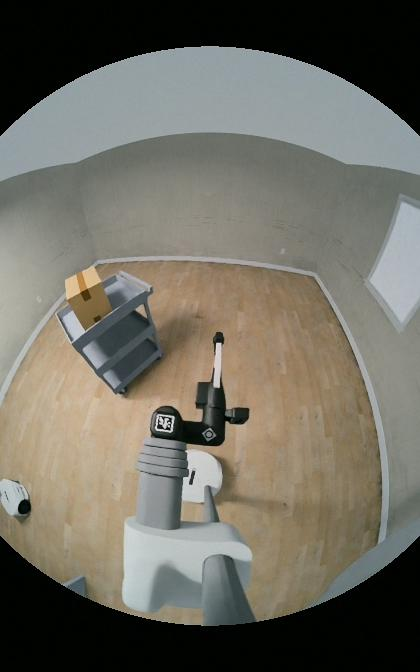

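move:
  blocking: false
  cameras: []
  r1: {"base":{"translate_m":-0.1,"strafe_m":1.0},"joints":{"lift_m":1.05}}

wait:
  seconds: 8
  cameras: []

wait:
  seconds: 0.1
  cameras: ["r1_head_camera"]

Scene clock: 928.07 s.
move: r1 moving
r1.base_odometry: x=-1.430 y=-2.044 heading=-1.495
r1.turned_by_wheels: +0.000
r1.turned_by_imu: +0.000
r1.base_tilt: forward=-1.6 right=+1.3
r1.lidar_m: 3.31 0.90 0.91 2.72 1.76 1.65 2.49 2.63 2.07 2.00 2.12 3.01
r1.base_status: translate_m moving; strafe_m moving
r1.joint_positions: lift_m=+0.988 arm_m=+0.000 wrist_yaw_rad=+0.000 wrist_pitch_rad=+0.003 wrist_roll_rad=+1.569 gripper_m=+0.001
r1.joint_status: lift_m moving
r1.measured_speeds: translate_m=-0.012 strafe_m=+0.132 rotate_rad=-0.005 lift_m=+0.146 arm_m=+0.000 wrist_yaw_rad=+0.000 wrist_pitch_rad=+0.000 wrist_roll_rad=+0.000
r1.motor_effort: lift_m=+24(26) arm_m=-4(4) wheel_0=-10(10) wheel_1=+7(9) wheel_2=+3(4)
r1.servo_current: wrist_yaw_rad=46(59) wrist_pitch_rad=46(46) wrist_roll_rad=46(59) gripper_m=39(52)
r1.hand_pose: x=+0.4593 y=-0.0875 z=+1.1650 quat_wxyz=(+0.708, +0.707, +0.001, -0.001) (m; r1's base frame)
r1.wrist_depth_mm: - - - - - - 1661 / - - - - - - 1618 / - - - - - - 1661 / - - - - - - 1708 / - - - - - - 1618 / - - 210 203 184 - 1708 / - - 187 183 146 - 1661
r2: as last shown
r2.lidar_m: 0.95 3.74 1.82 1.84 4.36 1.48 1.04 0.99 1.02 1.39 1.45 1.27
r2.motor_effort: lift_m=+21(21) arm_m=-9(9) wheel_0=-2(3) wheel_1=-3(4) wheel_2=+11(11)
r2.servo_current: wrist_yaw_rad=72(72) wrist_pitch_rad=39(39) wrist_roll_rad=46(59) gripper_m=111(117)
r2.contact_limits: translate_m 0.9
r2.wrist_depth_mm: - - 234 164 263 278 291 / - - 235 167 263 279 294 / - - 236 166 263 282 297 / - - 237 169 265 285 298 / - - 238 168 267 285 301 / - - 184 171 180 287 303 / - - 238 - 273 293 306
pictures: none
No camera images: "cameras" was empty.

Scene clock: 932.30 s.
earlier move: r1 done
r1.base_odometry: x=-0.475 y=-1.874 heading=-1.495
r1.turned_by_wheels: +0.000
r1.turned_by_imu: +0.005
r1.base_tilt: forward=-1.6 right=+1.3
r1.lidar_m: 0.73 2.39 1.81 1.76 0.97 0.94 1.30 2.59 3.02 2.96 3.16 0.70
r1.base_status: done
r1.joint_positions: lift_m=+1.050 arm_m=+0.000 wrist_yaw_rad=+0.000 wrist_pitch_rad=+0.003 wrist_roll_rad=+1.569 gripper_m=+0.001
r1.joint_status: all done
r1.measured_speeds: all 0
r1.motor_effort: lift_m=+24(27) arm_m=-4(4) wheel_0=-3(14) wheel_1=+2(11) wheel_2=+1(6)
r1.servo_current: wrist_yaw_rad=59(78) wrist_pitch_rad=39(52) wrist_roll_rad=46(72) gripper_m=52(59)
r1.hand_pose: x=+0.4593 y=-0.0875 z=+1.2270 quat_wxyz=(+0.708, +0.707, +0.001, -0.001) (m; r1's base frame)
r1.wrist_depth_mm: - - - - - 946 991 / - - - - 723 691 597 / - - - - 647 615 603 / - - - - 723 707 554 / - - - - - 820 603 / - - 216 203 183 - 1576 / - - 187 183 145 - 1808
r2.base_odometry: x=-3.194 y=+0.671 heading=-2.029
r2.turned_by_wheels: +0.000
r2.turned_by_imu: +0.001
r2.base_tilt: forward=-0.6 right=+0.1
r2.lidar_m: 0.96 3.75 1.03 0.97 4.35 1.51 1.05 0.99 1.05 1.36 1.44 1.30
r2.base_status: not commanded
r2.joint_positions: lift_m=+0.880 arm_m=+0.540 wrist_yaw_rad=+0.261 wrist_pitch_rad=+0.001 wrist_roll_rad=+0.002 gripper_m=-0.028
r2.joint_status: not commanded
r2.measured_speeds: all 0
r2.motor_effort: lift_m=+21(21) arm_m=-9(9) wheel_0=-3(3) wheel_1=-3(4) wheel_2=+11(11)
r2.servo_current: wrist_yaw_rad=65(85) wrist_pitch_rad=39(52) wrist_roll_rad=46(65) gripper_m=117(124)
r2.contact_limits: translate_m 0.9
r2.hand_pose: x=+1.0124 y=-0.0099 z=+1.0576 quat_wxyz=(+0.991, +0.001, +0.001, +0.130) (m; r2's base frame)
r2.wrist_depth_mm: - - 234 164 260 278 293 / - - 235 167 263 279 294 / - - 236 166 264 279 297 / - - 236 169 266 282 298 / - - 238 168 266 285 301 / - - 183 171 180 286 304 / - - 237 - 272 294 307
wait: 4.23 of 8 s (r1 has come to rest)
pictures: none
No camera images: "cameras" was empty.

Scene clock: 932.40 s.
r1.base_odometry: x=-0.475 y=-1.874 heading=-1.495
r1.turned_by_wheels: +0.000
r1.turned_by_imu: +0.000
r1.base_tilt: forward=-1.6 right=+1.3
r1.lidar_m: 0.72 2.40 1.83 1.75 0.96 0.97 1.32 2.59 3.03 2.96 3.13 0.70
r1.base_status: done
r1.joint_positions: lift_m=+1.050 arm_m=+0.000 wrist_yaw_rad=+0.000 wrist_pitch_rad=+0.003 wrist_roll_rad=+1.569 gripper_m=+0.001
r1.joint_status: all done
r1.measured_speeds: all 0
r1.motor_effort: lift_m=+24(27) arm_m=-4(4) wheel_0=-2(14) wheel_1=+1(11) wheel_2=+1(6)
r1.servo_current: wrist_yaw_rad=39(78) wrist_pitch_rad=39(52) wrist_roll_rad=39(72) gripper_m=46(59)
r1.hand_pose: x=+0.4593 y=-0.0875 z=+1.2270 quat_wxyz=(+0.708, +0.707, +0.001, -0.001) (m; r1's base frame)
r1.wrist_depth_mm: - - - - - 917 991 / - - - - 723 691 603 / - - - - 647 615 597 / - - - - 723 715 559 / - - - - - 820 585 / - - 215 202 183 - 1537 / - - 187 183 146 - 1808
r2.base_odometry: x=-3.194 y=+0.671 heading=-2.029
r2.turned_by_wheels: +0.000
r2.turned_by_imu: +0.000
r2.base_tilt: forward=-0.6 right=+0.0
r2.lidar_m: 0.93 3.76 1.01 0.96 4.35 1.51 1.07 0.99 1.01 1.39 1.46 1.26
r2.base_status: not commanded
r2.joint_positions: lift_m=+0.880 arm_m=+0.540 wrist_yaw_rad=+0.261 wrist_pitch_rad=+0.001 wrist_roll_rad=+0.002 gripper_m=-0.028
r2.joint_status: not commanded
r2.measured_speeds: all 0
r2.motor_effort: lift_m=+21(21) arm_m=-9(9) wheel_0=-3(3) wheel_1=-3(4) wheel_2=+11(11)
r2.servo_current: wrist_yaw_rad=65(85) wrist_pitch_rad=46(52) wrist_roll_rad=59(65) gripper_m=124(124)
r2.contact_limits: translate_m 0.9
r2.hand_pose: x=+1.0124 y=-0.0099 z=+1.0576 quat_wxyz=(+0.991, +0.001, +0.001, +0.130) (m; r2's base frame)
r2.wrist_depth_mm: - - 234 164 262 279 290 / - - 235 167 263 278 296 / - - 236 166 264 281 298 / - - 237 169 266 283 297 / - - 238 168 267 285 303 / - - 183 171 180 287 303 / - - 238 - 271 293 307
wait: 0.10 s; no rest
pictures: r1_head_camera
Images, in order (width x height): r1_head_camera 420x560.

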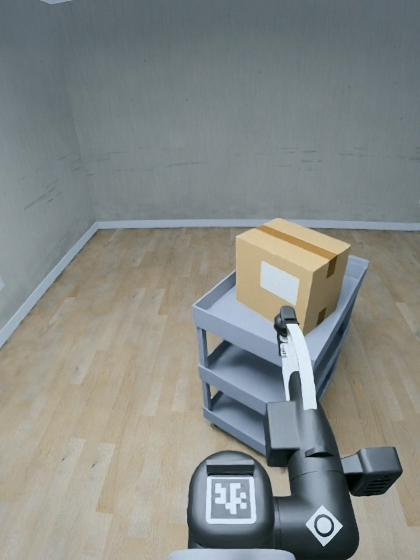

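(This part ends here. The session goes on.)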